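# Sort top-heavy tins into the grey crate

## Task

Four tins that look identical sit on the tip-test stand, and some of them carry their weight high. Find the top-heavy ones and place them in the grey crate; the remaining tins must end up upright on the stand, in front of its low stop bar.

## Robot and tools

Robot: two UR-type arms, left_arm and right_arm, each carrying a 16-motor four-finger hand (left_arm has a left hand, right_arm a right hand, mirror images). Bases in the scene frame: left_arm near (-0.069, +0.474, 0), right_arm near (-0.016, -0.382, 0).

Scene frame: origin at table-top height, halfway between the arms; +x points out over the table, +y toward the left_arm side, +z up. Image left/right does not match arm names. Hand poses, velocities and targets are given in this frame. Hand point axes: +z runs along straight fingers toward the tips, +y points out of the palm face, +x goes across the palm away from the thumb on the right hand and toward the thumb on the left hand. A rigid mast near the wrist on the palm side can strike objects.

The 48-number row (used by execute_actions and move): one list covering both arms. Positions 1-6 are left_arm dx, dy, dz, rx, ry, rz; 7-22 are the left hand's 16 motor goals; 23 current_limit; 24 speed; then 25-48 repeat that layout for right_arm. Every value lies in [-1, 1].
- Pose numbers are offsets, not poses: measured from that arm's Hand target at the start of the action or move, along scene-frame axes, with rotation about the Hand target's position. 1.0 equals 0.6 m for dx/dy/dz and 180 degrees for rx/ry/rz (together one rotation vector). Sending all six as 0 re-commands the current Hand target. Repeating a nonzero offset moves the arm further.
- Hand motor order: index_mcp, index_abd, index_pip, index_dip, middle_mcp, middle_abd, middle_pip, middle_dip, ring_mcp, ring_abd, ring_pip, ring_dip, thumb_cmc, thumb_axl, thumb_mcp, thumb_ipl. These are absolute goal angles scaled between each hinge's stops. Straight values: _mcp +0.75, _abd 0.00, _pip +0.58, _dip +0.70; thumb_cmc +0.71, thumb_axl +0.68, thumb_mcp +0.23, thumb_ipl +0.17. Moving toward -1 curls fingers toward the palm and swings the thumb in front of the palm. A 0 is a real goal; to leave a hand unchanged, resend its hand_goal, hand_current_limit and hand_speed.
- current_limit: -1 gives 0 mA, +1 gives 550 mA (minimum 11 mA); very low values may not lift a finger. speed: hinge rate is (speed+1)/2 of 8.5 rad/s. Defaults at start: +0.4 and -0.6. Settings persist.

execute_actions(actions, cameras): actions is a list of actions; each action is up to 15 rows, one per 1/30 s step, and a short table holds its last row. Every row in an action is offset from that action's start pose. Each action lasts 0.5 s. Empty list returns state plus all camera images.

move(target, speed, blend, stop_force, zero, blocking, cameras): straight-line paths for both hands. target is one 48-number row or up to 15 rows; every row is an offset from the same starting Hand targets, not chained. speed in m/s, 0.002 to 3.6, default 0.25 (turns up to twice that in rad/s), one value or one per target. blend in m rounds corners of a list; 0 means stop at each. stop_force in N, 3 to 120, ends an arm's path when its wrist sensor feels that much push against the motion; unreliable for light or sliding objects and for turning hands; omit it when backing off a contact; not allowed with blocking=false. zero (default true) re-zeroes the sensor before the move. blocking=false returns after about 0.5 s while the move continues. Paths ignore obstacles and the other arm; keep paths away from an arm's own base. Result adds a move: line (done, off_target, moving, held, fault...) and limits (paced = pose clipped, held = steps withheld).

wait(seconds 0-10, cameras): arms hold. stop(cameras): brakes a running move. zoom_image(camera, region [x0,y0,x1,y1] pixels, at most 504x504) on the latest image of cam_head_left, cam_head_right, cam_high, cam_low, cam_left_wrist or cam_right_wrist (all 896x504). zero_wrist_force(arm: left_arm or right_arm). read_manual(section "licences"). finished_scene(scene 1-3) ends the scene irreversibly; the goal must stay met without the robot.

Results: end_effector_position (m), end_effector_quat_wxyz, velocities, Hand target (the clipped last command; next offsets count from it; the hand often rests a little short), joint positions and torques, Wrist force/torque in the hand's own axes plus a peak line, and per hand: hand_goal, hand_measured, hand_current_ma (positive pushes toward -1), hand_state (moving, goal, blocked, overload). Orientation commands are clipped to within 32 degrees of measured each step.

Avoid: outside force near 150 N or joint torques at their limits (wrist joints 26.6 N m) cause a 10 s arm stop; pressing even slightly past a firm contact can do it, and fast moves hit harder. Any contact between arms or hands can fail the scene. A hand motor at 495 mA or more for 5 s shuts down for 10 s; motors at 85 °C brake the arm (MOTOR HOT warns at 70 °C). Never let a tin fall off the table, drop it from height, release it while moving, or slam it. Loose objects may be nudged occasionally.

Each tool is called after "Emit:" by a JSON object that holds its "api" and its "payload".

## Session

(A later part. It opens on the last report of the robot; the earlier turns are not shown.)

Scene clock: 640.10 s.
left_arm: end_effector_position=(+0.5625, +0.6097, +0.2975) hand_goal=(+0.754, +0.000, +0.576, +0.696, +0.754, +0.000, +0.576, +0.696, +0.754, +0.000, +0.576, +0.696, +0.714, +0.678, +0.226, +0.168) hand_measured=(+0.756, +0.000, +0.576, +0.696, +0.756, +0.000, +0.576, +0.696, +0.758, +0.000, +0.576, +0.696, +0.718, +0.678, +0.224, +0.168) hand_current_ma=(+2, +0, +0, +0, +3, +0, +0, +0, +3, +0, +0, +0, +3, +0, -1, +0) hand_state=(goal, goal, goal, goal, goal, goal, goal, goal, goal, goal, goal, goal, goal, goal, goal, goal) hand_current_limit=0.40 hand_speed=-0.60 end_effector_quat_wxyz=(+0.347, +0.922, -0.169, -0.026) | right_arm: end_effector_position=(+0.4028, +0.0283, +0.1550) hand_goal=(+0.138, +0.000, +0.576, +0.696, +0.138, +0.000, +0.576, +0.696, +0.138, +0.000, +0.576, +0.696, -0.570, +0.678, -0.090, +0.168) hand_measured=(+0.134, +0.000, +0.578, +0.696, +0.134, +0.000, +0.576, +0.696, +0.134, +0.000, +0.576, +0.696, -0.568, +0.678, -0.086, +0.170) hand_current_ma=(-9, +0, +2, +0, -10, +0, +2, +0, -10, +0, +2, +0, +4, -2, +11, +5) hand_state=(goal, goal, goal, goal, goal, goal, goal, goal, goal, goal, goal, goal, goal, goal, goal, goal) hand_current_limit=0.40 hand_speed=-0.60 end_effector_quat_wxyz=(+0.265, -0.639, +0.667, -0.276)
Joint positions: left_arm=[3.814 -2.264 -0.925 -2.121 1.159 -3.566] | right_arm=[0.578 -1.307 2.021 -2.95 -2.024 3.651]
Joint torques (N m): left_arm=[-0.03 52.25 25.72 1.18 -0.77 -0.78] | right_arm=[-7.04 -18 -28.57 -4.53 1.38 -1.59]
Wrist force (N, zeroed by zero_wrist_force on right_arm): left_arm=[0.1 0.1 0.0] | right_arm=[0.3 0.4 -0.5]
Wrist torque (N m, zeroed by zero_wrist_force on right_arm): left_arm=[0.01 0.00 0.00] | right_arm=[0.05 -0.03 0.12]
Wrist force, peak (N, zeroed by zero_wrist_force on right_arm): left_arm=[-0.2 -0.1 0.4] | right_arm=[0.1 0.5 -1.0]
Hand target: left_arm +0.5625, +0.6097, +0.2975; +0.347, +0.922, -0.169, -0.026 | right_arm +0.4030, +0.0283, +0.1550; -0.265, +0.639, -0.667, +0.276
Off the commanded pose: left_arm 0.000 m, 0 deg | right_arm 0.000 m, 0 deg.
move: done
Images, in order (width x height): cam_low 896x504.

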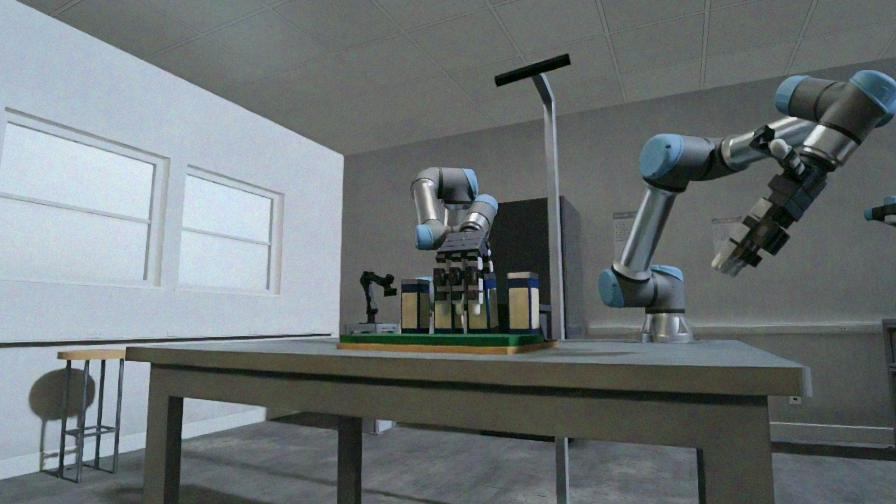

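Emit:
{"api": "move", "payload": {"target": [0,0,0,0,0,0,0.754,0,0.576,0.696,0.754,0,0.576,0.696,0.754,0,0.576,0.696,0.714,0.678,0.226,0.168,0.4,-0.6,0.02,-0.0009,0,0,0,0,0.137,0,0.576,0.696,0.137,0,0.576,0.696,0.137,0,0.576,0.696,-0.571,0.678,-0.09,0.168,0.4,-0.6], "speed": 0.03}}

Emit:
{"api": "move", "payload": {"target": [0,0,0,0,0,0,0.754,0,0.576,0.696,0.754,0,0.576,0.696,0.754,0,0.576,0.696,0.714,0.678,0.226,0.168,0.4,-0.6,0.013,-0.0006,0,0,0,0,0.137,0,0.576,0.696,0.137,0,0.576,0.696,0.137,0,0.576,0.696,-0.571,0.678,-0.09,0.168,0.4,-0.6], "speed": 0.03}}

Emit:
{"api": "wait", "payload": {"seconds": 0.2, "cameras": ["cam_low"]}}

Emit:
{"api": "zoom_image", "payload": {"camera": "cam_low", "region": [360, 200, 560, 360]}}

Scene clock: 650.50 s.
left_arm: end_effector_position=(+0.5625, +0.6097, +0.2975) hand_goal=(+0.754, +0.000, +0.576, +0.696, +0.754, +0.000, +0.576, +0.696, +0.754, +0.000, +0.576, +0.696, +0.714, +0.678, +0.226, +0.168) hand_measured=(+0.756, +0.000, +0.576, +0.696, +0.756, +0.000, +0.576, +0.696, +0.758, +0.000, +0.576, +0.696, +0.718, +0.678, +0.224, +0.168) hand_current_ma=(+2, +0, +0, +0, +3, +0, +0, +0, +3, +0, +0, +0, +3, +0, -1, +0) hand_state=(goal, goal, goal, goal, goal, goal, goal, goal, goal, goal, goal, goal, goal, goal, goal, goal) hand_current_limit=0.40 hand_speed=-0.60 end_effector_quat_wxyz=(+0.347, +0.922, -0.169, -0.026) | right_arm: end_effector_position=(+0.4149, +0.0277, +0.1550) hand_goal=(+0.138, +0.000, +0.576, +0.696, +0.138, +0.000, +0.576, +0.696, +0.138, +0.000, +0.576, +0.696, -0.570, +0.678, -0.090, +0.168) hand_measured=(+0.134, +0.000, +0.578, +0.696, +0.134, +0.000, +0.576, +0.696, +0.134, +0.000, +0.576, +0.696, -0.568, +0.678, -0.088, +0.170) hand_current_ma=(-9, +0, +2, +0, -10, +0, +2, +0, -10, +0, +2, +0, +4, -2, +9, +5) hand_state=(goal, goal, goal, goal, goal, goal, goal, goal, goal, goal, goal, goal, goal, goal, goal, goal) hand_current_limit=0.40 hand_speed=-0.60 end_effector_quat_wxyz=(+0.265, -0.639, +0.667, -0.276)
Joint positions: left_arm=[3.814 -2.264 -0.925 -2.121 1.159 -3.566] | right_arm=[0.563 -1.291 2 -2.951 -2.014 3.638]
Joint torques (N m): left_arm=[-0.18 51.78 25.46 1.11 -0.8 -0.82] | right_arm=[-5.95 -19.94 -28.37 -4.48 1.47 -1.6]
Wrist force (N, zeroed by zero_wrist_force on right_arm): left_arm=[-0.3 0.0 0.1] | right_arm=[0.4 0.4 0.0]
Wrist torque (N m, zeroed by zero_wrist_force on right_arm): left_arm=[0.00 0.04 -0.04] | right_arm=[0.03 -0.05 0.13]
Wrist force, peak (N, zeroed by zero_wrist_force on right_arm): left_arm=[-0.3 -0.3 0.1] | right_arm=[0.3 0.6 -0.6]
Hand target: left_arm +0.5625, +0.6097, +0.2975; +0.347, +0.922, -0.169, -0.026 | right_arm +0.4150, +0.0277, +0.1550; -0.265, +0.639, -0.667, +0.276
Off the commanded pose: left_arm 0.000 m, 0 deg | right_arm 0.000 m, 0 deg.
move: done

Scene clock: 651.27 s.
left_arm: end_effector_position=(+0.5625, +0.6097, +0.2975) hand_goal=(+0.754, +0.000, +0.576, +0.696, +0.754, +0.000, +0.576, +0.696, +0.754, +0.000, +0.576, +0.696, +0.714, +0.678, +0.226, +0.168) hand_measured=(+0.756, +0.000, +0.576, +0.696, +0.756, +0.000, +0.576, +0.696, +0.758, +0.000, +0.576, +0.696, +0.718, +0.678, +0.224, +0.168) hand_current_ma=(+2, +0, +0, +0, +3, +0, +0, +0, +3, +0, +0, +0, +3, +0, -1, +0) hand_state=(goal, goal, goal, goal, goal, goal, goal, goal, goal, goal, goal, goal, goal, goal, goal, goal) hand_current_limit=0.40 hand_speed=-0.60 end_effector_quat_wxyz=(+0.347, +0.922, -0.169, -0.026) | right_arm: end_effector_position=(+0.4226, +0.0274, +0.1550) hand_goal=(+0.138, +0.000, +0.576, +0.696, +0.138, +0.000, +0.576, +0.696, +0.138, +0.000, +0.576, +0.696, -0.570, +0.678, -0.090, +0.168) hand_measured=(+0.134, +0.000, +0.578, +0.696, +0.134, +0.000, +0.576, +0.696, +0.134, +0.000, +0.576, +0.696, -0.568, +0.678, -0.088, +0.170) hand_current_ma=(-9, +0, +2, +0, -10, +0, +2, +0, -10, +0, +2, +0, +4, -2, +4, +5) hand_state=(goal, goal, goal, goal, goal, goal, goal, goal, goal, goal, goal, goal, goal, goal, goal, goal) hand_current_limit=0.40 hand_speed=-0.60 end_effector_quat_wxyz=(+0.265, -0.639, +0.667, -0.276)
Joint positions: left_arm=[3.814 -2.264 -0.925 -2.121 1.159 -3.566] | right_arm=[0.553 -1.28 1.986 -2.951 -2.008 3.63]
Joint torques (N m): left_arm=[0.44 52.16 25.45 1.2 -0.75 -0.68] | right_arm=[-7.32 -19.83 -28.53 -4.37 1.48 -1.67]
Wrist force (N, zeroed by zero_wrist_force on right_arm): left_arm=[-0.1 0.1 0.1] | right_arm=[0.2 0.3 -0.1]
Wrist torque (N m, zeroed by zero_wrist_force on right_arm): left_arm=[0.01 0.01 -0.02] | right_arm=[0.04 -0.02 0.12]
Wrist force, peak (N, zeroed by zero_wrist_force on right_arm): left_arm=[-0.2 0.0 0.0] | right_arm=[0.4 0.5 -0.3]
Hand target: left_arm +0.5625, +0.6097, +0.2975; +0.347, +0.922, -0.169, -0.026 | right_arm +0.4228, +0.0274, +0.1550; -0.265, +0.639, -0.667, +0.276
Off the commanded pose: left_arm 0.000 m, 0 deg | right_arm 0.000 m, 0 deg.
move: done

Scene clock: 651.47 s.
left_arm: end_effector_position=(+0.5625, +0.6097, +0.2975) hand_goal=(+0.754, +0.000, +0.576, +0.696, +0.754, +0.000, +0.576, +0.696, +0.754, +0.000, +0.576, +0.696, +0.714, +0.678, +0.226, +0.168) hand_measured=(+0.756, +0.000, +0.576, +0.696, +0.756, +0.000, +0.576, +0.696, +0.758, +0.000, +0.576, +0.696, +0.718, +0.678, +0.224, +0.168) hand_current_ma=(+2, +0, +0, +0, +3, +0, +0, +0, +3, +0, +0, +0, +3, +0, -1, +0) hand_state=(goal, goal, goal, goal, goal, goal, goal, goal, goal, goal, goal, goal, goal, goal, goal, goal) hand_current_limit=0.40 hand_speed=-0.60 end_effector_quat_wxyz=(+0.347, +0.922, -0.169, -0.026) | right_arm: end_effector_position=(+0.4228, +0.0274, +0.1550) hand_goal=(+0.138, +0.000, +0.576, +0.696, +0.138, +0.000, +0.576, +0.696, +0.138, +0.000, +0.576, +0.696, -0.570, +0.678, -0.090, +0.168) hand_measured=(+0.134, +0.000, +0.578, +0.696, +0.134, +0.000, +0.576, +0.696, +0.134, +0.000, +0.576, +0.696, -0.568, +0.678, -0.088, +0.170) hand_current_ma=(-9, +0, +2, +0, -10, +0, +2, +0, -10, +0, +2, +0, +4, -2, +4, +5) hand_state=(goal, goal, goal, goal, goal, goal, goal, goal, goal, goal, goal, goal, goal, goal, goal, goal) hand_current_limit=0.40 hand_speed=-0.60 end_effector_quat_wxyz=(+0.265, -0.639, +0.667, -0.276)
Joint positions: left_arm=[3.814 -2.264 -0.925 -2.121 1.159 -3.566] | right_arm=[0.553 -1.28 1.986 -2.951 -2.008 3.629]
Joint torques (N m): left_arm=[-0.36 51.79 24.95 1.09 -0.65 -0.92] | right_arm=[-7.39 -20.63 -28.73 -4.23 1.47 -1.67]
Wrist force (N, zeroed by zero_wrist_force on right_arm): left_arm=[-0.1 0.1 0.1] | right_arm=[0.1 0.4 0.1]
Wrist torque (N m, zeroed by zero_wrist_force on right_arm): left_arm=[0.01 0.02 -0.02] | right_arm=[0.05 -0.02 0.12]
Wrist force, peak (N, zeroed by zero_wrist_force on right_arm): left_arm=[-0.1 -0.2 0.3] | right_arm=[0.3 0.5 0.1]
Hand target: left_arm +0.5625, +0.6097, +0.2975; +0.347, +0.922, -0.169, -0.026 | right_arm +0.4228, +0.0274, +0.1550; -0.265, +0.639, -0.667, +0.276
Off the commanded pose: left_arm 0.000 m, 0 deg | right_arm 0.000 m, 0 deg.
wait: 0.20 s; at rest by 0.17 s
Images, in order (width x height): cam_low 896x504.

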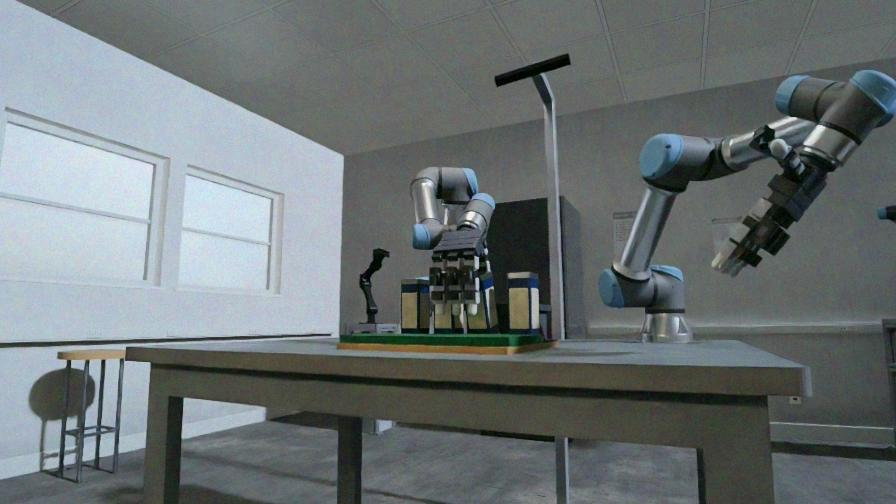

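Scaled by 2.520 from the camera's 896x504 image, which has a finer 1280x720 frame.

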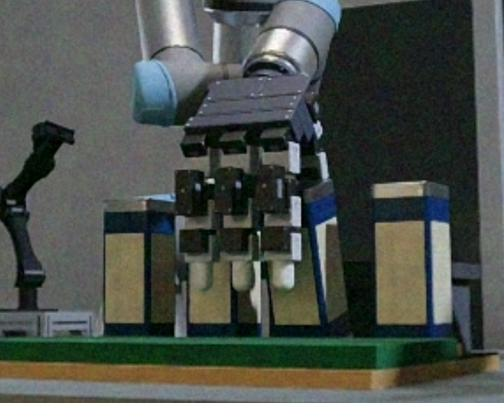

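Emit:
{"api": "move", "payload": {"target": [0,0,0,0,0,0,0.754,0,0.576,0.696,0.754,0,0.576,0.696,0.754,0,0.576,0.696,0.714,0.678,0.226,0.168,0.4,-0.6,0.013,-0.0005,0,0,0,0,0.137,0,0.576,0.696,0.137,0,0.576,0.696,0.137,0,0.576,0.696,-0.571,0.678,-0.09,0.168,0.4,-0.6], "speed": 0.03, "cameras": ["cam_low","cam_head_left"]}}

Emit:
{"api": "zoom_image", "payload": {"camera": "cam_low", "region": [360, 200, 560, 360]}}

Scene clock: 687.27 s.
left_arm: end_effector_position=(+0.5625, +0.6097, +0.2975) hand_goal=(+0.754, +0.000, +0.576, +0.696, +0.754, +0.000, +0.576, +0.696, +0.754, +0.000, +0.576, +0.696, +0.714, +0.678, +0.226, +0.168) hand_measured=(+0.756, +0.000, +0.576, +0.696, +0.756, +0.000, +0.576, +0.696, +0.758, +0.000, +0.576, +0.696, +0.718, +0.678, +0.224, +0.168) hand_current_ma=(+2, +0, +0, +0, +3, +0, +0, +0, +3, +0, +0, +0, +3, +0, -1, +0) hand_state=(goal, goal, goal, goal, goal, goal, goal, goal, goal, goal, goal, goal, goal, goal, goal, goal) hand_current_limit=0.40 hand_speed=-0.60 end_effector_quat_wxyz=(+0.347, +0.922, -0.169, -0.026) | right_arm: end_effector_position=(+0.4305, +0.0271, +0.1550) hand_goal=(+0.138, +0.000, +0.576, +0.696, +0.138, +0.000, +0.576, +0.696, +0.138, +0.000, +0.576, +0.696, -0.570, +0.678, -0.090, +0.168) hand_measured=(+0.138, +0.000, +0.576, +0.696, +0.134, +0.000, +0.576, +0.696, +0.134, +0.000, +0.576, +0.696, -0.568, +0.678, -0.090, +0.170) hand_current_ma=(+0, +0, +2, +0, -9, +0, +2, +0, -10, +0, +2, +0, +4, -2, +2, +5) hand_state=(goal, goal, goal, goal, goal, goal, goal, goal, goal, goal, goal, goal, goal, goal, goal, goal) hand_current_limit=0.40 hand_speed=-0.60 end_effector_quat_wxyz=(+0.265, -0.639, +0.667, -0.276)
Joint positions: left_arm=[3.814 -2.264 -0.925 -2.121 1.159 -3.566] | right_arm=[0.544 -1.27 1.972 -2.951 -2.003 3.622]
Joint torques (N m): left_arm=[-0.33 52.64 25.6 1.21 -0.72 -0.89] | right_arm=[-6.46 -20.97 -28.92 -0.45 1.47 -1.67]
Wrist force (N, zeroed by zero_wrist_force on right_arm): left_arm=[-0.1 0.1 0.0] | right_arm=[0.3 0.1 0.0]
Wrist torque (N m, zeroed by zero_wrist_force on right_arm): left_arm=[0.02 0.02 -0.02] | right_arm=[0.04 -0.03 0.13]
Wrist force, peak (N, zeroed by zero_wrist_force on right_arm): left_arm=[-0.2 0.2 -0.2] | right_arm=[0.0 -0.3 0.8]
Hand target: left_arm +0.5625, +0.6097, +0.2975; +0.347, +0.922, -0.169, -0.026 | right_arm +0.4306, +0.0271, +0.1550; -0.265, +0.639, -0.667, +0.276
Off the commanded pose: left_arm 0.000 m, 0 deg | right_arm 0.000 m, 0 deg.
move: done
Images, in order (width x height): cam_head_left 896x504, cam_low 896x504.

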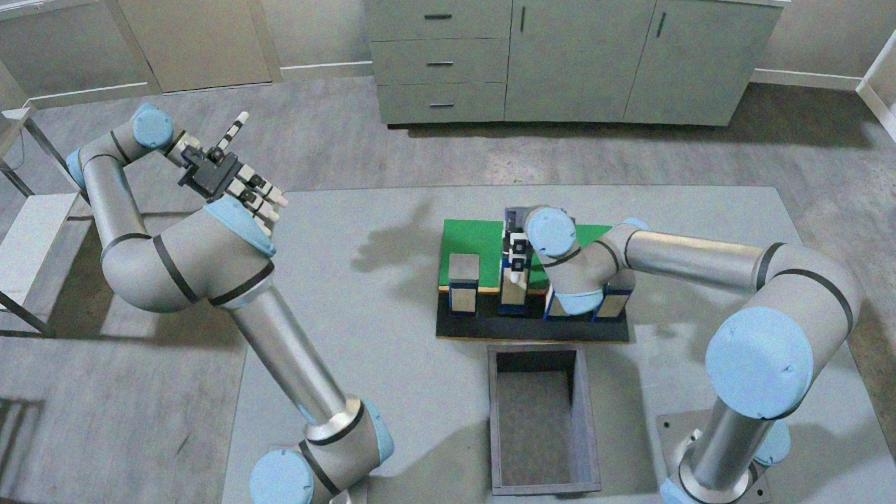

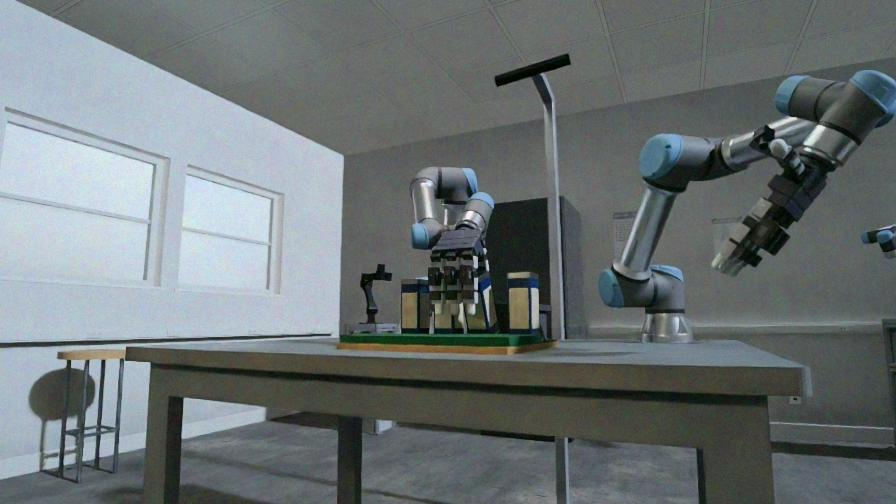

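Scaled by 2.520 from the camera's 896x504 image, which has a finer 1280x720 frame.

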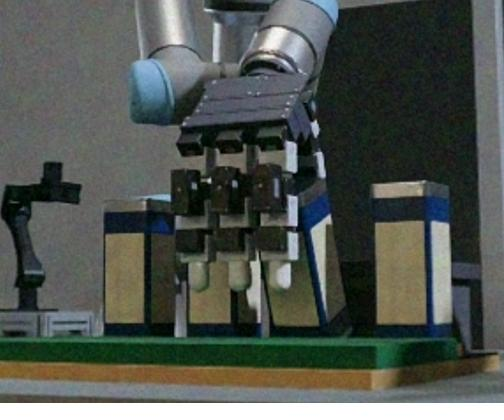

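Emit:
{"api": "move", "payload": {"target": [[0,0,0,0,0,0,0.754,0,0.576,0.696,0.754,0,0.576,0.696,0.754,0,0.576,0.696,0.714,0.678,0.226,0.168,0.4,-0.6,-0.0858,0.0038,0,0,0,0,0.137,0,0.576,0.696,0.137,0,0.576,0.696,0.137,0,0.576,0.696,-0.571,0.678,-0.09,0.168,0.4,-0.6],[0,0,0,0,0,0,0.754,0,0.576,0.696,0.754,0,0.576,0.696,0.754,0,0.576,0.696,0.714,0.678,0.226,0.168,0.4,-0.6,-0.0858,0.0038,0.2,0,0,0,0.137,0,0.576,0.696,0.137,0,0.576,0.696,0.137,0,0.576,0.696,-0.571,0.678,-0.09,0.168,0.4,-0.6]], "speed": [0.04,0.15], "cameras": ["cam_low","cam_head_left"]}}

Emit:
{"api": "zoom_image", "payload": {"camera": "cam_head_left", "region": [430, 180, 680, 340]}}

Emit:
{"api": "move", "payload": {"target": [[0,0,0,0,0,0,0.754,0,0.576,0.696,0.754,0,0.576,0.696,0.754,0,0.576,0.696,0.714,0.678,0.226,0.168,0.4,-0.6,0.0083,0.1823,0,0,0,0,0.137,0,0.576,0.696,0.137,0,0.576,0.696,0.137,0,0.576,0.696,-0.571,0.678,-0.09,0.168,0.4,-0.6],[0,0,0,0,0,0,0.754,0,0.576,0.696,0.754,0,0.576,0.696,0.754,0,0.576,0.696,0.714,0.678,0.226,0.168,0.4,-0.6,0.0083,0.1823,-0.2,0,0,0,0.137,0,0.576,0.696,0.137,0,0.576,0.696,0.137,0,0.576,0.696,-0.571,0.678,-0.09,0.168,0.4,-0.6]], "speed": [0.2,0.15], "cameras": ["cam_low"]}}

Emit:
{"api": "zero_wrist_force", "payload": {"arm": "right_arm"}}

Emit:
{"api": "move", "payload": {"target": [0,0,0,0,0,0,0.754,0,0.576,0.696,0.754,0,0.576,0.696,0.754,0,0.576,0.696,0.714,0.678,0.226,0.168,0.4,-0.6,0.04,-0.0018,0,0,0,0,0.137,0,0.576,0.696,0.137,0,0.576,0.696,0.137,0,0.576,0.696,-0.571,0.678,-0.09,0.168,0.4,-0.6], "speed": 0.04}}

Emit:
{"api": "move", "payload": {"target": [0,0,0,0,0,0,0.754,0,0.576,0.696,0.754,0,0.576,0.696,0.754,0,0.576,0.696,0.714,0.678,0.226,0.168,0.4,-0.6,0.015,-0.0007,0,0,0,0,0.137,0,0.576,0.696,0.137,0,0.576,0.696,0.137,0,0.576,0.696,-0.571,0.678,-0.09,0.168,0.4,-0.6], "speed": 0.04}}

Emit:
{"api": "move", "payload": {"target": [0,0,0,0,0,0,0.754,0,0.576,0.696,0.754,0,0.576,0.696,0.754,0,0.576,0.696,0.714,0.678,0.226,0.168,0.4,-0.6,0.015,-0.0007,0,0,0,0,0.137,0,0.576,0.696,0.137,0,0.576,0.696,0.137,0,0.576,0.696,-0.571,0.678,-0.09,0.168,0.4,-0.6], "speed": 0.04}}

Emit:
{"api": "move", "payload": {"target": [0,0,0,0,0,0,0.754,0,0.576,0.696,0.754,0,0.576,0.696,0.754,0,0.576,0.696,0.714,0.678,0.226,0.168,0.4,-0.6,0.015,-0.0007,0,0,0,0,0.137,0,0.576,0.696,0.137,0,0.576,0.696,0.137,0,0.576,0.696,-0.571,0.678,-0.09,0.168,0.4,-0.6], "speed": 0.04, "cameras": ["cam_low"]}}

Emit:
{"api": "zoom_image", "payload": {"camera": "cam_low", "region": [360, 200, 560, 360]}}

Scene clock: 715.60 s.
left_arm: end_effector_position=(+0.5625, +0.6097, +0.2975) hand_goal=(+0.754, +0.000, +0.576, +0.696, +0.754, +0.000, +0.576, +0.696, +0.754, +0.000, +0.576, +0.696, +0.714, +0.678, +0.226, +0.168) hand_measured=(+0.756, +0.000, +0.576, +0.696, +0.756, +0.000, +0.576, +0.696, +0.758, +0.000, +0.576, +0.696, +0.718, +0.678, +0.224, +0.168) hand_current_ma=(+2, +0, +0, +0, +3, +0, +0, +0, +3, +0, +0, +0, +3, +0, -1, +0) hand_state=(goal, goal, goal, goal, goal, goal, goal, goal, goal, goal, goal, goal, goal, goal, goal, goal) hand_current_limit=0.40 hand_speed=-0.60 end_effector_quat_wxyz=(+0.347, +0.922, -0.169, -0.026) | right_arm: end_effector_position=(+0.3791, +0.0294, +0.2749) hand_goal=(+0.138, +0.000, +0.576, +0.696, +0.138, +0.000, +0.576, +0.696, +0.138, +0.000, +0.576, +0.696, -0.570, +0.678, -0.090, +0.168) hand_measured=(+0.138, +0.000, +0.576, +0.696, +0.134, +0.000, +0.576, +0.696, +0.134, +0.000, +0.576, +0.696, -0.568, +0.678, -0.090, +0.170) hand_current_ma=(+1, +0, +2, +0, -9, +0, +2, +0, -10, +0, +2, +0, +4, -2, +2, +5) hand_state=(goal, goal, goal, goal, goal, goal, goal, goal, goal, goal, goal, goal, goal, goal, goal, goal) hand_current_limit=0.40 hand_speed=-0.60 end_effector_quat_wxyz=(+0.265, -0.639, +0.667, -0.276)
Joint positions: left_arm=[3.814 -2.264 -0.925 -2.121 1.159 -3.566] | right_arm=[0.609 -1.501 1.892 -2.615 -2.043 3.679]
Joint torques (N m): left_arm=[0.22 52.11 26.25 1.11 -0.78 -0.91] | right_arm=[-3.32 -33.79 -31.95 -0.35 -2.36 1.85]
Wrist force (N, zeroed by zero_wrist_force on right_arm): left_arm=[0.0 0.1 0.0] | right_arm=[0.3 0.2 0.2]
Wrist torque (N m, zeroed by zero_wrist_force on right_arm): left_arm=[0.01 -0.01 0.00] | right_arm=[0.01 -0.07 -0.01]
Wrist force, peak (N, zeroed by zero_wrist_force on right_arm): left_arm=[-0.3 -0.1 0.3] | right_arm=[0.2 1.0 -0.9]
Hand target: left_arm +0.5625, +0.6097, +0.2975; +0.347, +0.922, -0.169, -0.026 | right_arm +0.3791, +0.0294, +0.2750; -0.265, +0.639, -0.667, +0.276
Off the commanded pose: left_arm 0.000 m, 0 deg | right_arm 0.000 m, 0 deg.
move: done
Images, in order (width x height): cam_head_left 896x504, cam_low 896x504.

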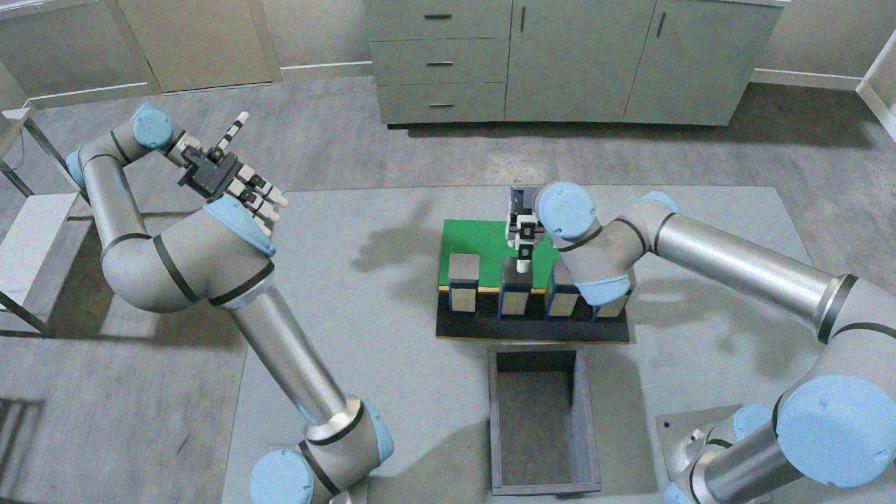

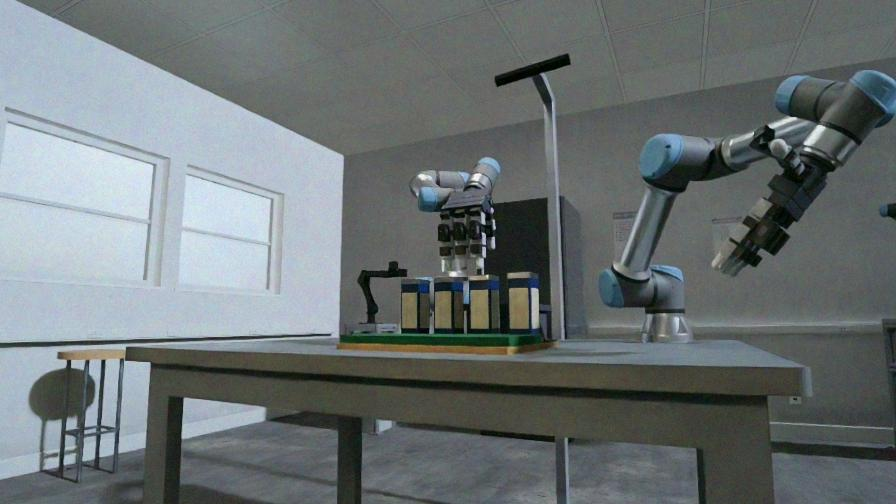

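Scaled by 2.016 from the camera's 896x504 image, which has a finer 1280x720 frame.

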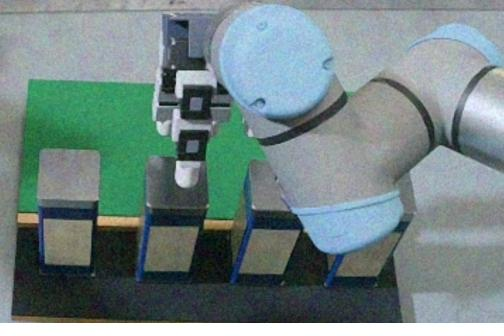

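Scene clock: 718.03 s.
left_arm: end_effector_position=(+0.5625, +0.6097, +0.2975) hand_goal=(+0.754, +0.000, +0.576, +0.696, +0.754, +0.000, +0.576, +0.696, +0.754, +0.000, +0.576, +0.696, +0.714, +0.678, +0.226, +0.168) hand_measured=(+0.756, +0.000, +0.576, +0.696, +0.756, +0.000, +0.576, +0.696, +0.758, +0.000, +0.576, +0.696, +0.718, +0.678, +0.224, +0.168) hand_current_ma=(+2, +0, +0, +0, +3, +0, +0, +0, +3, +0, +0, +0, +3, +0, -1, +0) hand_state=(goal, goal, goal, goal, goal, goal, goal, goal, goal, goal, goal, goal, goal, goal, goal, goal) hand_current_limit=0.40 hand_speed=-0.60 end_effector_quat_wxyz=(+0.347, +0.922, -0.169, -0.026) | right_arm: end_effector_position=(+0.3841, +0.1387, +0.1551) hand_goal=(+0.138, +0.000, +0.576, +0.696, +0.138, +0.000, +0.576, +0.696, +0.138, +0.000, +0.576, +0.696, -0.570, +0.678, -0.090, +0.168) hand_measured=(+0.138, +0.000, +0.576, +0.696, +0.134, +0.000, +0.576, +0.696, +0.134, +0.000, +0.576, +0.696, -0.568, +0.678, -0.090, +0.170) hand_current_ma=(+1, +0, +2, +0, -9, +0, +2, +0, -10, +0, +2, +0, +4, -2, +2, +5) hand_state=(goal, goal, goal, goal, goal, goal, goal, goal, goal, goal, goal, goal, goal, goal, goal, goal) hand_current_limit=0.40 hand_speed=-0.60 end_effector_quat_wxyz=(+0.265, -0.639, +0.667, -0.276)
Joint positions: left_arm=[3.814 -2.264 -0.925 -2.121 1.159 -3.566] | right_arm=[0.759 -1.165 1.792 -2.782 -2.13 3.82]
Joint torques (N m): left_arm=[0.43 52.24 25.3 1.19 -0.76 -0.93] | right_arm=[3.48 -25.69 -9.72 -4.4 1.29 -1.65]
Wrist force (N, zeroed by zero_wrist_force on right_arm): left_arm=[0.0 0.2 0.0] | right_arm=[0.1 0.3 0.3]
Wrist torque (N m, zeroed by zero_wrist_force on right_arm): left_arm=[0.03 0.00 -0.01] | right_arm=[0.03 -0.01 0.06]
Wrist force, peak (N, zeroed by zero_wrist_force on right_arm): left_arm=[-0.3 0.2 0.0] | right_arm=[1.4 0.2 0.0]
Hand target: left_arm +0.5625, +0.6097, +0.2975; +0.347, +0.922, -0.169, -0.026 | right_arm +0.3841, +0.1387, +0.1550; -0.265, +0.639, -0.667, +0.276
Off the commanded pose: left_arm 0.000 m, 0 deg | right_arm 0.000 m, 0 deg.
move: done
Images, in order (width x height): cam_low 896x504.

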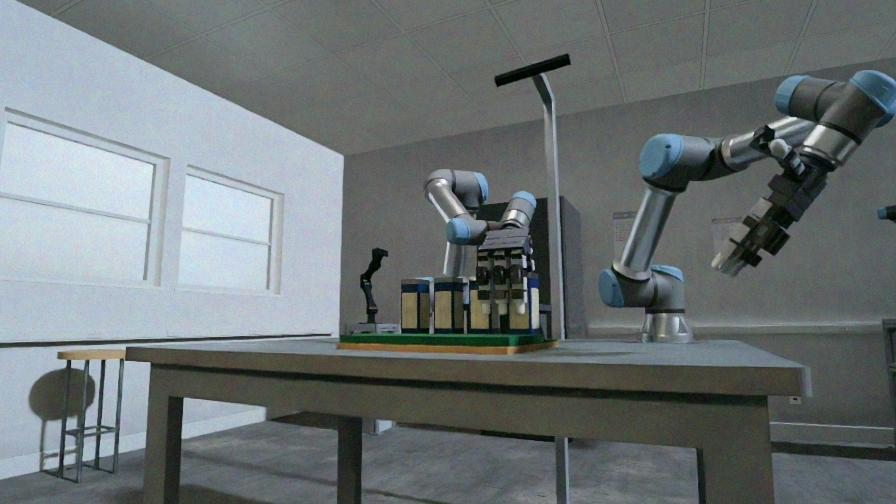

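Wrist force sensor zeroed.

Scene clock: 719.03 s.
left_arm: end_effector_position=(+0.5625, +0.6097, +0.2975) hand_goal=(+0.754, +0.000, +0.576, +0.696, +0.754, +0.000, +0.576, +0.696, +0.754, +0.000, +0.576, +0.696, +0.714, +0.678, +0.226, +0.168) hand_measured=(+0.756, +0.000, +0.576, +0.696, +0.756, +0.000, +0.576, +0.696, +0.758, +0.000, +0.576, +0.696, +0.718, +0.678, +0.224, +0.168) hand_current_ma=(+2, +0, +0, +0, +3, +0, +0, +0, +3, +0, +0, +0, +3, +0, -1, +0) hand_state=(goal, goal, goal, goal, goal, goal, goal, goal, goal, goal, goal, goal, goal, goal, goal, goal) hand_current_limit=0.40 hand_speed=-0.60 end_effector_quat_wxyz=(+0.347, +0.922, -0.169, -0.026) | right_arm: end_effector_position=(+0.4080, +0.1377, +0.1550) hand_goal=(+0.138, +0.000, +0.576, +0.696, +0.138, +0.000, +0.576, +0.696, +0.138, +0.000, +0.576, +0.696, -0.570, +0.678, -0.090, +0.168) hand_measured=(+0.138, +0.000, +0.576, +0.696, +0.134, +0.000, +0.576, +0.696, +0.134, +0.000, +0.576, +0.696, -0.568, +0.678, -0.086, +0.170) hand_current_ma=(+1, +0, +2, +0, -9, +0, +2, +0, -10, +0, +2, +0, +4, -2, +11, +5) hand_state=(goal, goal, goal, goal, goal, goal, goal, goal, goal, goal, goal, goal, goal, goal, goal, goal) hand_current_limit=0.40 hand_speed=-0.60 end_effector_quat_wxyz=(+0.265, -0.639, +0.667, -0.276)
Joint positions: left_arm=[3.814 -2.264 -0.925 -2.121 1.159 -3.566] | right_arm=[0.728 -1.138 1.755 -2.787 -2.113 3.79]
Joint torques (N m): left_arm=[0.15 52.41 25.09 1.14 -0.79 -0.88] | right_arm=[-6.42 -27.23 -29.42 -4.51 1.23 -1.39]
Wrist force (N, zeroed by zero_wrist_force on right_arm): left_arm=[0.0 0.0 0.1] | right_arm=[-0.1 0.2 -0.5]
Wrist torque (N m, zeroed by zero_wrist_force on right_arm): left_arm=[-0.01 0.00 -0.01] | right_arm=[0.02 0.01 0.04]
Wrist force, peak (N, zeroed by zero_wrist_force on right_arm): left_arm=[-0.1 -0.3 0.1] | right_arm=[-0.2 0.3 -1.0]
Hand target: left_arm +0.5625, +0.6097, +0.2975; +0.347, +0.922, -0.169, -0.026 | right_arm +0.4081, +0.1377, +0.1550; -0.265, +0.639, -0.667, +0.276
Off the commanded pose: left_arm 0.000 m, 0 deg | right_arm 0.000 m, 0 deg.
move: done

Scene clock: 719.83 s.
left_arm: end_effector_position=(+0.5625, +0.6097, +0.2975) hand_goal=(+0.754, +0.000, +0.576, +0.696, +0.754, +0.000, +0.576, +0.696, +0.754, +0.000, +0.576, +0.696, +0.714, +0.678, +0.226, +0.168) hand_measured=(+0.756, +0.000, +0.576, +0.696, +0.756, +0.000, +0.576, +0.696, +0.758, +0.000, +0.576, +0.696, +0.718, +0.678, +0.224, +0.168) hand_current_ma=(+2, +0, +0, +0, +3, +0, +0, +0, +3, +0, +0, +0, +3, +0, -1, +0) hand_state=(goal, goal, goal, goal, goal, goal, goal, goal, goal, goal, goal, goal, goal, goal, goal, goal) hand_current_limit=0.40 hand_speed=-0.60 end_effector_quat_wxyz=(+0.347, +0.922, -0.169, -0.026) | right_arm: end_effector_position=(+0.4170, +0.1372, +0.1550) hand_goal=(+0.138, +0.000, +0.576, +0.696, +0.138, +0.000, +0.576, +0.696, +0.138, +0.000, +0.576, +0.696, -0.570, +0.678, -0.090, +0.168) hand_measured=(+0.138, +0.000, +0.576, +0.696, +0.134, +0.000, +0.576, +0.696, +0.134, +0.000, +0.576, +0.696, -0.568, +0.678, -0.086, +0.170) hand_current_ma=(+1, +0, +2, +0, -9, +0, +2, +0, -10, +0, +2, +0, +4, -2, +11, +5) hand_state=(goal, goal, goal, goal, goal, goal, goal, goal, goal, goal, goal, goal, goal, goal, goal, goal) hand_current_limit=0.40 hand_speed=-0.60 end_effector_quat_wxyz=(+0.265, -0.639, +0.667, -0.276)
Joint positions: left_arm=[3.814 -2.264 -0.925 -2.121 1.159 -3.566] | right_arm=[0.717 -1.128 1.741 -2.788 -2.107 3.779]
Joint torques (N m): left_arm=[-0.61 52.46 25.24 1.24 -0.81 -0.97] | right_arm=[-7.75 -26.57 -29.26 -4.44 1.35 -1.6]
Wrist force (N, zeroed by zero_wrist_force on right_arm): left_arm=[0.0 0.0 0.0] | right_arm=[0.1 0.3 -0.3]
Wrist torque (N m, zeroed by zero_wrist_force on right_arm): left_arm=[0.00 0.00 0.00] | right_arm=[0.03 -0.01 0.05]
Wrist force, peak (N, zeroed by zero_wrist_force on right_arm): left_arm=[-0.2 -0.2 -0.1] | right_arm=[-0.2 0.0 -0.8]
Hand target: left_arm +0.5625, +0.6097, +0.2975; +0.347, +0.922, -0.169, -0.026 | right_arm +0.4171, +0.1372, +0.1550; -0.265, +0.639, -0.667, +0.276
Off the commanded pose: left_arm 0.000 m, 0 deg | right_arm 0.000 m, 0 deg.
move: done

Scene clock: 720.63 s.
left_arm: end_effector_position=(+0.5625, +0.6097, +0.2975) hand_goal=(+0.754, +0.000, +0.576, +0.696, +0.754, +0.000, +0.576, +0.696, +0.754, +0.000, +0.576, +0.696, +0.714, +0.678, +0.226, +0.168) hand_measured=(+0.756, +0.000, +0.576, +0.696, +0.756, +0.000, +0.576, +0.696, +0.758, +0.000, +0.576, +0.696, +0.718, +0.678, +0.224, +0.168) hand_current_ma=(+2, +0, +0, +0, +3, +0, +0, +0, +3, +0, +0, +0, +3, +0, -1, +0) hand_state=(goal, goal, goal, goal, goal, goal, goal, goal, goal, goal, goal, goal, goal, goal, goal, goal) hand_current_limit=0.40 hand_speed=-0.60 end_effector_quat_wxyz=(+0.347, +0.922, -0.169, -0.026) | right_arm: end_effector_position=(+0.4260, +0.1368, +0.1550) hand_goal=(+0.138, +0.000, +0.576, +0.696, +0.138, +0.000, +0.576, +0.696, +0.138, +0.000, +0.576, +0.696, -0.570, +0.678, -0.090, +0.168) hand_measured=(+0.138, +0.000, +0.576, +0.696, +0.134, +0.000, +0.576, +0.696, +0.134, +0.000, +0.576, +0.696, -0.568, +0.678, -0.088, +0.170) hand_current_ma=(+1, +0, +2, +0, -9, +0, +2, +0, -10, +0, +2, +0, +4, -2, +6, +5) hand_state=(goal, goal, goal, goal, goal, goal, goal, goal, goal, goal, goal, goal, goal, goal, goal, goal) hand_current_limit=0.40 hand_speed=-0.60 end_effector_quat_wxyz=(+0.265, -0.639, +0.667, -0.276)
Joint positions: left_arm=[3.814 -2.264 -0.925 -2.121 1.159 -3.566] | right_arm=[0.706 -1.117 1.725 -2.789 -2.1 3.768]
Joint torques (N m): left_arm=[0.03 52.34 25.23 1.18 -0.81 -0.96] | right_arm=[-7.55 -27.3 -30.03 -4.39 1.39 -1.65]
Wrist force (N, zeroed by zero_wrist_force on right_arm): left_arm=[0.0 0.0 0.0] | right_arm=[-0.2 0.2 -0.2]
Wrist torque (N m, zeroed by zero_wrist_force on right_arm): left_arm=[0.01 0.00 0.00] | right_arm=[0.01 0.02 0.03]
Wrist force, peak (N, zeroed by zero_wrist_force on right_arm): left_arm=[-0.2 -0.1 -0.1] | right_arm=[0.2 0.4 -0.7]
Hand target: left_arm +0.5625, +0.6097, +0.2975; +0.347, +0.922, -0.169, -0.026 | right_arm +0.4261, +0.1368, +0.1550; -0.265, +0.639, -0.667, +0.276
Off the commanded pose: left_arm 0.000 m, 0 deg | right_arm 0.000 m, 0 deg.
move: done

Scene clock: 721.43 s.
left_arm: end_effector_position=(+0.5625, +0.6097, +0.2975) hand_goal=(+0.754, +0.000, +0.576, +0.696, +0.754, +0.000, +0.576, +0.696, +0.754, +0.000, +0.576, +0.696, +0.714, +0.678, +0.226, +0.168) hand_measured=(+0.756, +0.000, +0.576, +0.696, +0.756, +0.000, +0.576, +0.696, +0.758, +0.000, +0.576, +0.696, +0.718, +0.678, +0.224, +0.168) hand_current_ma=(+2, +0, +0, +0, +3, +0, +0, +0, +3, +0, +0, +0, +3, +0, -1, +0) hand_state=(goal, goal, goal, goal, goal, goal, goal, goal, goal, goal, goal, goal, goal, goal, goal, goal) hand_current_limit=0.40 hand_speed=-0.60 end_effector_quat_wxyz=(+0.347, +0.922, -0.169, -0.026) | right_arm: end_effector_position=(+0.4350, +0.1364, +0.1550) hand_goal=(+0.138, +0.000, +0.576, +0.696, +0.138, +0.000, +0.576, +0.696, +0.138, +0.000, +0.576, +0.696, -0.570, +0.678, -0.090, +0.168) hand_measured=(+0.138, +0.000, +0.576, +0.696, +0.134, +0.000, +0.576, +0.696, +0.134, +0.000, +0.576, +0.696, -0.568, +0.678, -0.090, +0.170) hand_current_ma=(+1, +0, +2, +0, -9, +0, +2, +0, -10, +0, +2, +0, +4, -2, +2, +5) hand_state=(goal, goal, goal, goal, goal, goal, goal, goal, goal, goal, goal, goal, goal, goal, goal, goal) hand_current_limit=0.40 hand_speed=-0.60 end_effector_quat_wxyz=(+0.265, -0.639, +0.667, -0.276)
Joint positions: left_arm=[3.814 -2.264 -0.925 -2.121 1.159 -3.566] | right_arm=[0.695 -1.106 1.71 -2.789 -2.094 3.758]
Joint torques (N m): left_arm=[-0.05 51.97 25.92 1.31 -0.82 -0.97] | right_arm=[-6.18 -28.61 -29.86 -4.16 1.3 -1.55]
Wrist force (N, zeroed by zero_wrist_force on right_arm): left_arm=[0.0 -0.1 -0.1] | right_arm=[0.1 -0.3 0.3]
Wrist torque (N m, zeroed by zero_wrist_force on right_arm): left_arm=[0.00 0.00 -0.01] | right_arm=[-0.08 -0.03 0.04]
Wrist force, peak (N, zeroed by zero_wrist_force on right_arm): left_arm=[-0.2 0.1 -0.1] | right_arm=[0.0 0.3 -0.3]
Hand target: left_arm +0.5625, +0.6097, +0.2975; +0.347, +0.922, -0.169, -0.026 | right_arm +0.4351, +0.1364, +0.1550; -0.265, +0.639, -0.667, +0.276
Off the commanded pose: left_arm 0.000 m, 0 deg | right_arm 0.000 m, 0 deg.
move: done
Images, in order (width x height): cam_low 896x504.

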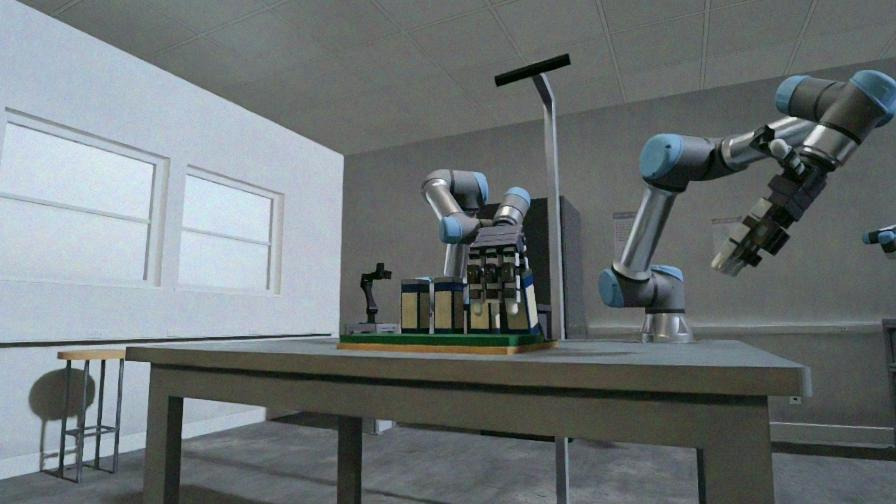

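Scaled by 2.520 from the camera's 896x504 image, which has a finer 1280x720 frame.

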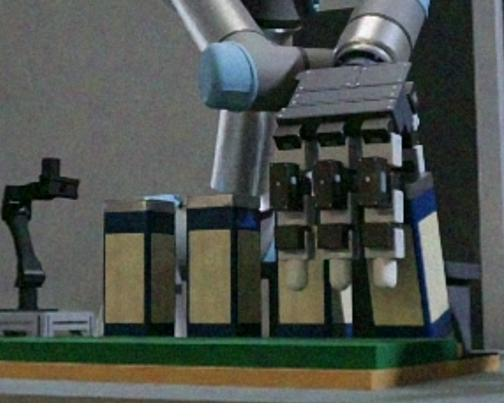

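Emit:
{"api": "move", "payload": {"target": [[0,0,0,0,0,0,0.754,0,0.576,0.696,0.754,0,0.576,0.696,0.754,0,0.576,0.696,0.714,0.678,0.226,0.168,0.4,-0.6,-0.085,0.004,0,0,0,0,0.137,0,0.576,0.696,0.137,0,0.576,0.696,0.137,0,0.576,0.696,-0.571,0.678,-0.09,0.168,0.4,-0.6],[0,0,0,0,0,0,0.754,0,0.576,0.696,0.754,0,0.576,0.696,0.754,0,0.576,0.696,0.714,0.678,0.226,0.168,0.4,-0.6,-0.085,0.004,0.2,0,0,0,0.137,0,0.576,0.696,0.137,0,0.576,0.696,0.137,0,0.576,0.696,-0.571,0.678,-0.09,0.168,0.4,-0.6]], "speed": [0.04,0.15]}}

Emit:
{"api": "move", "payload": {"target": [0,0,0,0,0,0,0.754,0,0.576,0.696,0.754,0,0.576,0.696,0.754,0,0.576,0.696,0.714,0.678,0.226,0.168,0.4,-0.6,0.01,0,0,-0.0038,-0.0833,0,0.096,0,0.576,0.696,0.096,0,0.576,0.696,0.754,0,0.576,0.696,-0.571,0.678,0.067,0.168,0.4,-0.4], "speed": 0.25, "cameras": ["cam_low","cam_head_left"]}}

Emit:
{"api": "zoom_image", "payload": {"camera": "cam_head_left", "region": [430, 180, 680, 340]}}

Emit:
{"api": "zoom_image", "payload": {"camera": "cam_low", "region": [360, 200, 560, 360]}}

Scene clock: 861.73 s.
left_arm: end_effector_position=(+0.5625, +0.6097, +0.2975) hand_goal=(+0.754, +0.000, +0.576, +0.696, +0.754, +0.000, +0.576, +0.696, +0.754, +0.000, +0.576, +0.696, +0.714, +0.678, +0.226, +0.168) hand_measured=(+0.756, +0.000, +0.576, +0.696, +0.756, +0.000, +0.576, +0.696, +0.758, +0.000, +0.576, +0.696, +0.718, +0.678, +0.224, +0.168) hand_current_ma=(+2, +0, +0, +0, +3, +0, +0, +0, +3, +0, +0, +0, +3, +0, -1, +0) hand_state=(goal, goal, goal, goal, goal, goal, goal, goal, goal, goal, goal, goal, goal, goal, goal, goal) hand_current_limit=0.40 hand_speed=-0.60 end_effector_quat_wxyz=(+0.347, +0.922, -0.169, -0.026) | right_arm: end_effector_position=(+0.3841, +0.1388, +0.2749) hand_goal=(+0.138, +0.000, +0.576, +0.696, +0.138, +0.000, +0.576, +0.696, +0.138, +0.000, +0.576, +0.696, -0.570, +0.678, -0.090, +0.168) hand_measured=(+0.138, +0.000, +0.576, +0.696, +0.134, +0.000, +0.576, +0.696, +0.134, +0.000, +0.576, +0.696, -0.568, +0.678, -0.090, +0.170) hand_current_ma=(+2, +0, +2, +0, -9, +0, +2, +0, -10, +0, +2, +0, +4, -2, +2, +5) hand_state=(goal, goal, goal, goal, goal, goal, goal, goal, goal, goal, goal, goal, goal, goal, goal, goal) hand_current_limit=0.40 hand_speed=-0.60 end_effector_quat_wxyz=(+0.265, -0.639, +0.667, -0.276)
Joint positions: left_arm=[3.814 -2.264 -0.925 -2.121 1.159 -3.566] | right_arm=[0.759 -1.297 1.632 -2.49 -2.13 3.82]
Joint torques (N m): left_arm=[-0.64 52.22 25.58 1.2 -0.65 -1.1] | right_arm=[1.69 -42.86 -32.66 -0.26 -2.58 1.78]
Wrist force (N, zeroed by zero_wrist_force on right_arm): left_arm=[-0.2 0.2 -0.1] | right_arm=[-0.1 0.1 0.0]
Wrist torque (N m, zeroed by zero_wrist_force on right_arm): left_arm=[0.03 0.01 -0.02] | right_arm=[0.01 0.00 -0.07]
Wrist force, peak (N, zeroed by zero_wrist_force on right_arm): left_arm=[-0.3 0.1 0.3] | right_arm=[-0.2 1.0 -1.0]
Hand target: left_arm +0.5625, +0.6097, +0.2975; +0.347, +0.922, -0.169, -0.026 | right_arm +0.3841, +0.1388, +0.2750; -0.265, +0.639, -0.667, +0.276
Off the commanded pose: left_arm 0.000 m, 0 deg | right_arm 0.000 m, 0 deg.
move: done

Scene clock: 863.00 s.
left_arm: end_effector_position=(+0.5625, +0.6097, +0.2975) hand_goal=(+0.754, +0.000, +0.576, +0.696, +0.754, +0.000, +0.576, +0.696, +0.754, +0.000, +0.576, +0.696, +0.714, +0.678, +0.226, +0.168) hand_measured=(+0.756, +0.000, +0.576, +0.696, +0.756, +0.000, +0.576, +0.696, +0.758, +0.000, +0.576, +0.696, +0.718, +0.678, +0.224, +0.168) hand_current_ma=(+2, +0, +0, +0, +3, +0, +0, +0, +3, +0, +0, +0, +3, +0, -1, +0) hand_state=(goal, goal, goal, goal, goal, goal, goal, goal, goal, goal, goal, goal, goal, goal, goal, goal) hand_current_limit=0.40 hand_speed=-0.60 end_effector_quat_wxyz=(+0.347, +0.922, -0.169, -0.026) | right_arm: end_effector_position=(+0.3901, +0.1388, +0.2750) hand_goal=(+0.096, +0.000, +0.576, +0.696, +0.096, +0.000, +0.576, +0.696, +0.754, +0.000, +0.576, +0.696, -0.570, +0.678, +0.068, +0.168) hand_measured=(+0.096, +0.000, +0.576, +0.696, +0.096, +0.000, +0.576, +0.696, +0.736, +0.000, +0.576, +0.696, -0.568, +0.678, +0.064, +0.170) hand_current_ma=(-1, +0, +2, +0, -1, +0, +2, +0, -59, +0, +1, +0, +4, -2, -14, +5) hand_state=(goal, goal, goal, goal, goal, goal, goal, goal, goal, goal, goal, goal, goal, goal, goal, goal) hand_current_limit=0.40 hand_speed=-0.40 end_effector_quat_wxyz=(+0.346, -0.599, +0.626, -0.361)
Joint positions: left_arm=[3.814 -2.264 -0.925 -2.121 1.159 -3.566] | right_arm=[0.827 -1.264 1.731 -2.848 -2.329 3.72]
Joint torques (N m): left_arm=[0.05 52.15 25.72 1.1 -0.72 -1.11] | right_arm=[5.69 -23 -10.95 -4.43 -2.6 -1.67]
Wrist force (N, zeroed by zero_wrist_force on right_arm): left_arm=[-0.1 -0.1 0.0] | right_arm=[-0.1 0.1 0.0]
Wrist torque (N m, zeroed by zero_wrist_force on right_arm): left_arm=[0.00 0.01 -0.01] | right_arm=[-0.11 -0.01 0.03]
Wrist force, peak (N, zeroed by zero_wrist_force on right_arm): left_arm=[-0.3 0.1 -0.1] | right_arm=[-0.3 0.3 0.4]
Hand target: left_arm +0.5625, +0.6097, +0.2975; +0.347, +0.922, -0.169, -0.026 | right_arm +0.3901, +0.1388, +0.2750; -0.346, +0.599, -0.625, +0.361
Off the commanded pose: left_arm 0.000 m, 0 deg | right_arm 0.000 m, 0 deg.
move: done
Images, in order (width x height): cam_head_left 896x504, cam_low 896x504.

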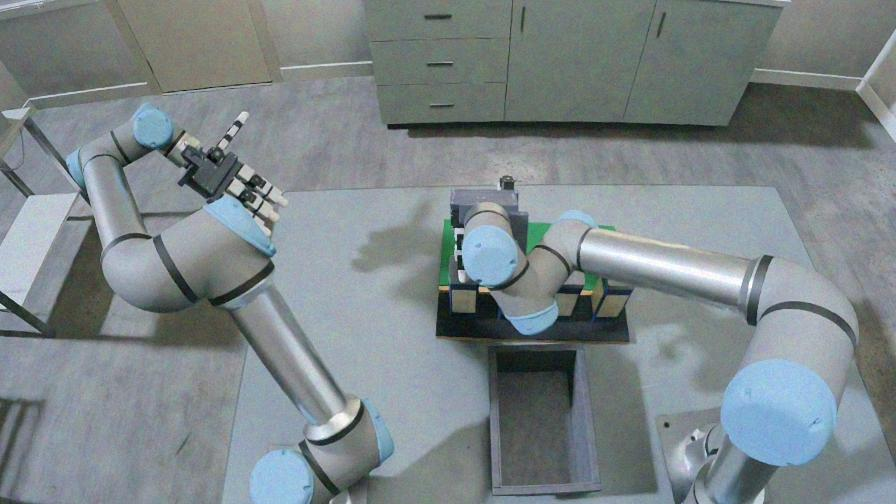

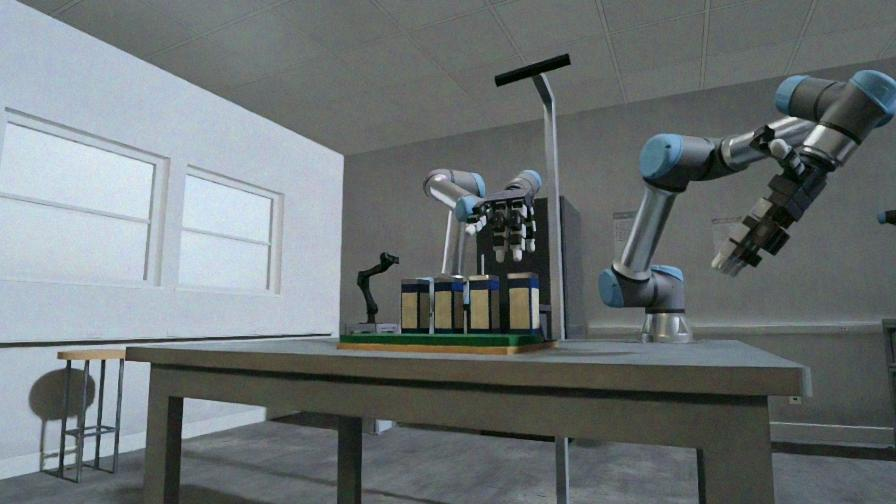

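Scaled by 2.016 from the camera's 896x504 image, which has a finer 1280x720 frame.

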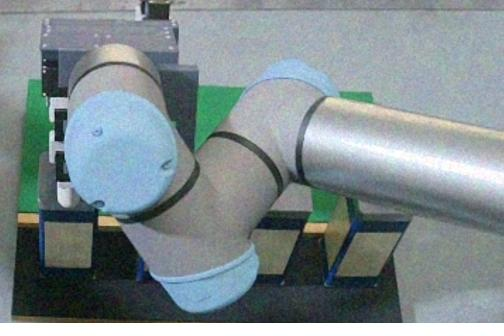

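Scaled by 2.520 from the camera's 896x504 image, which has a finer 1280x720 frame.

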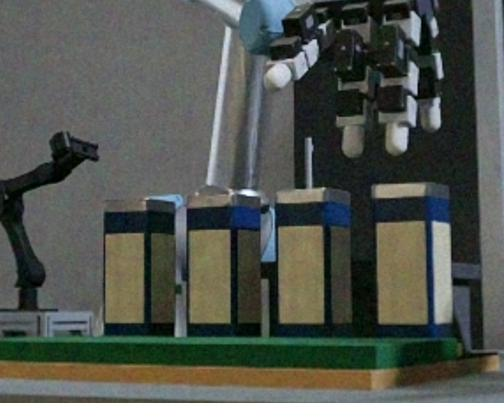

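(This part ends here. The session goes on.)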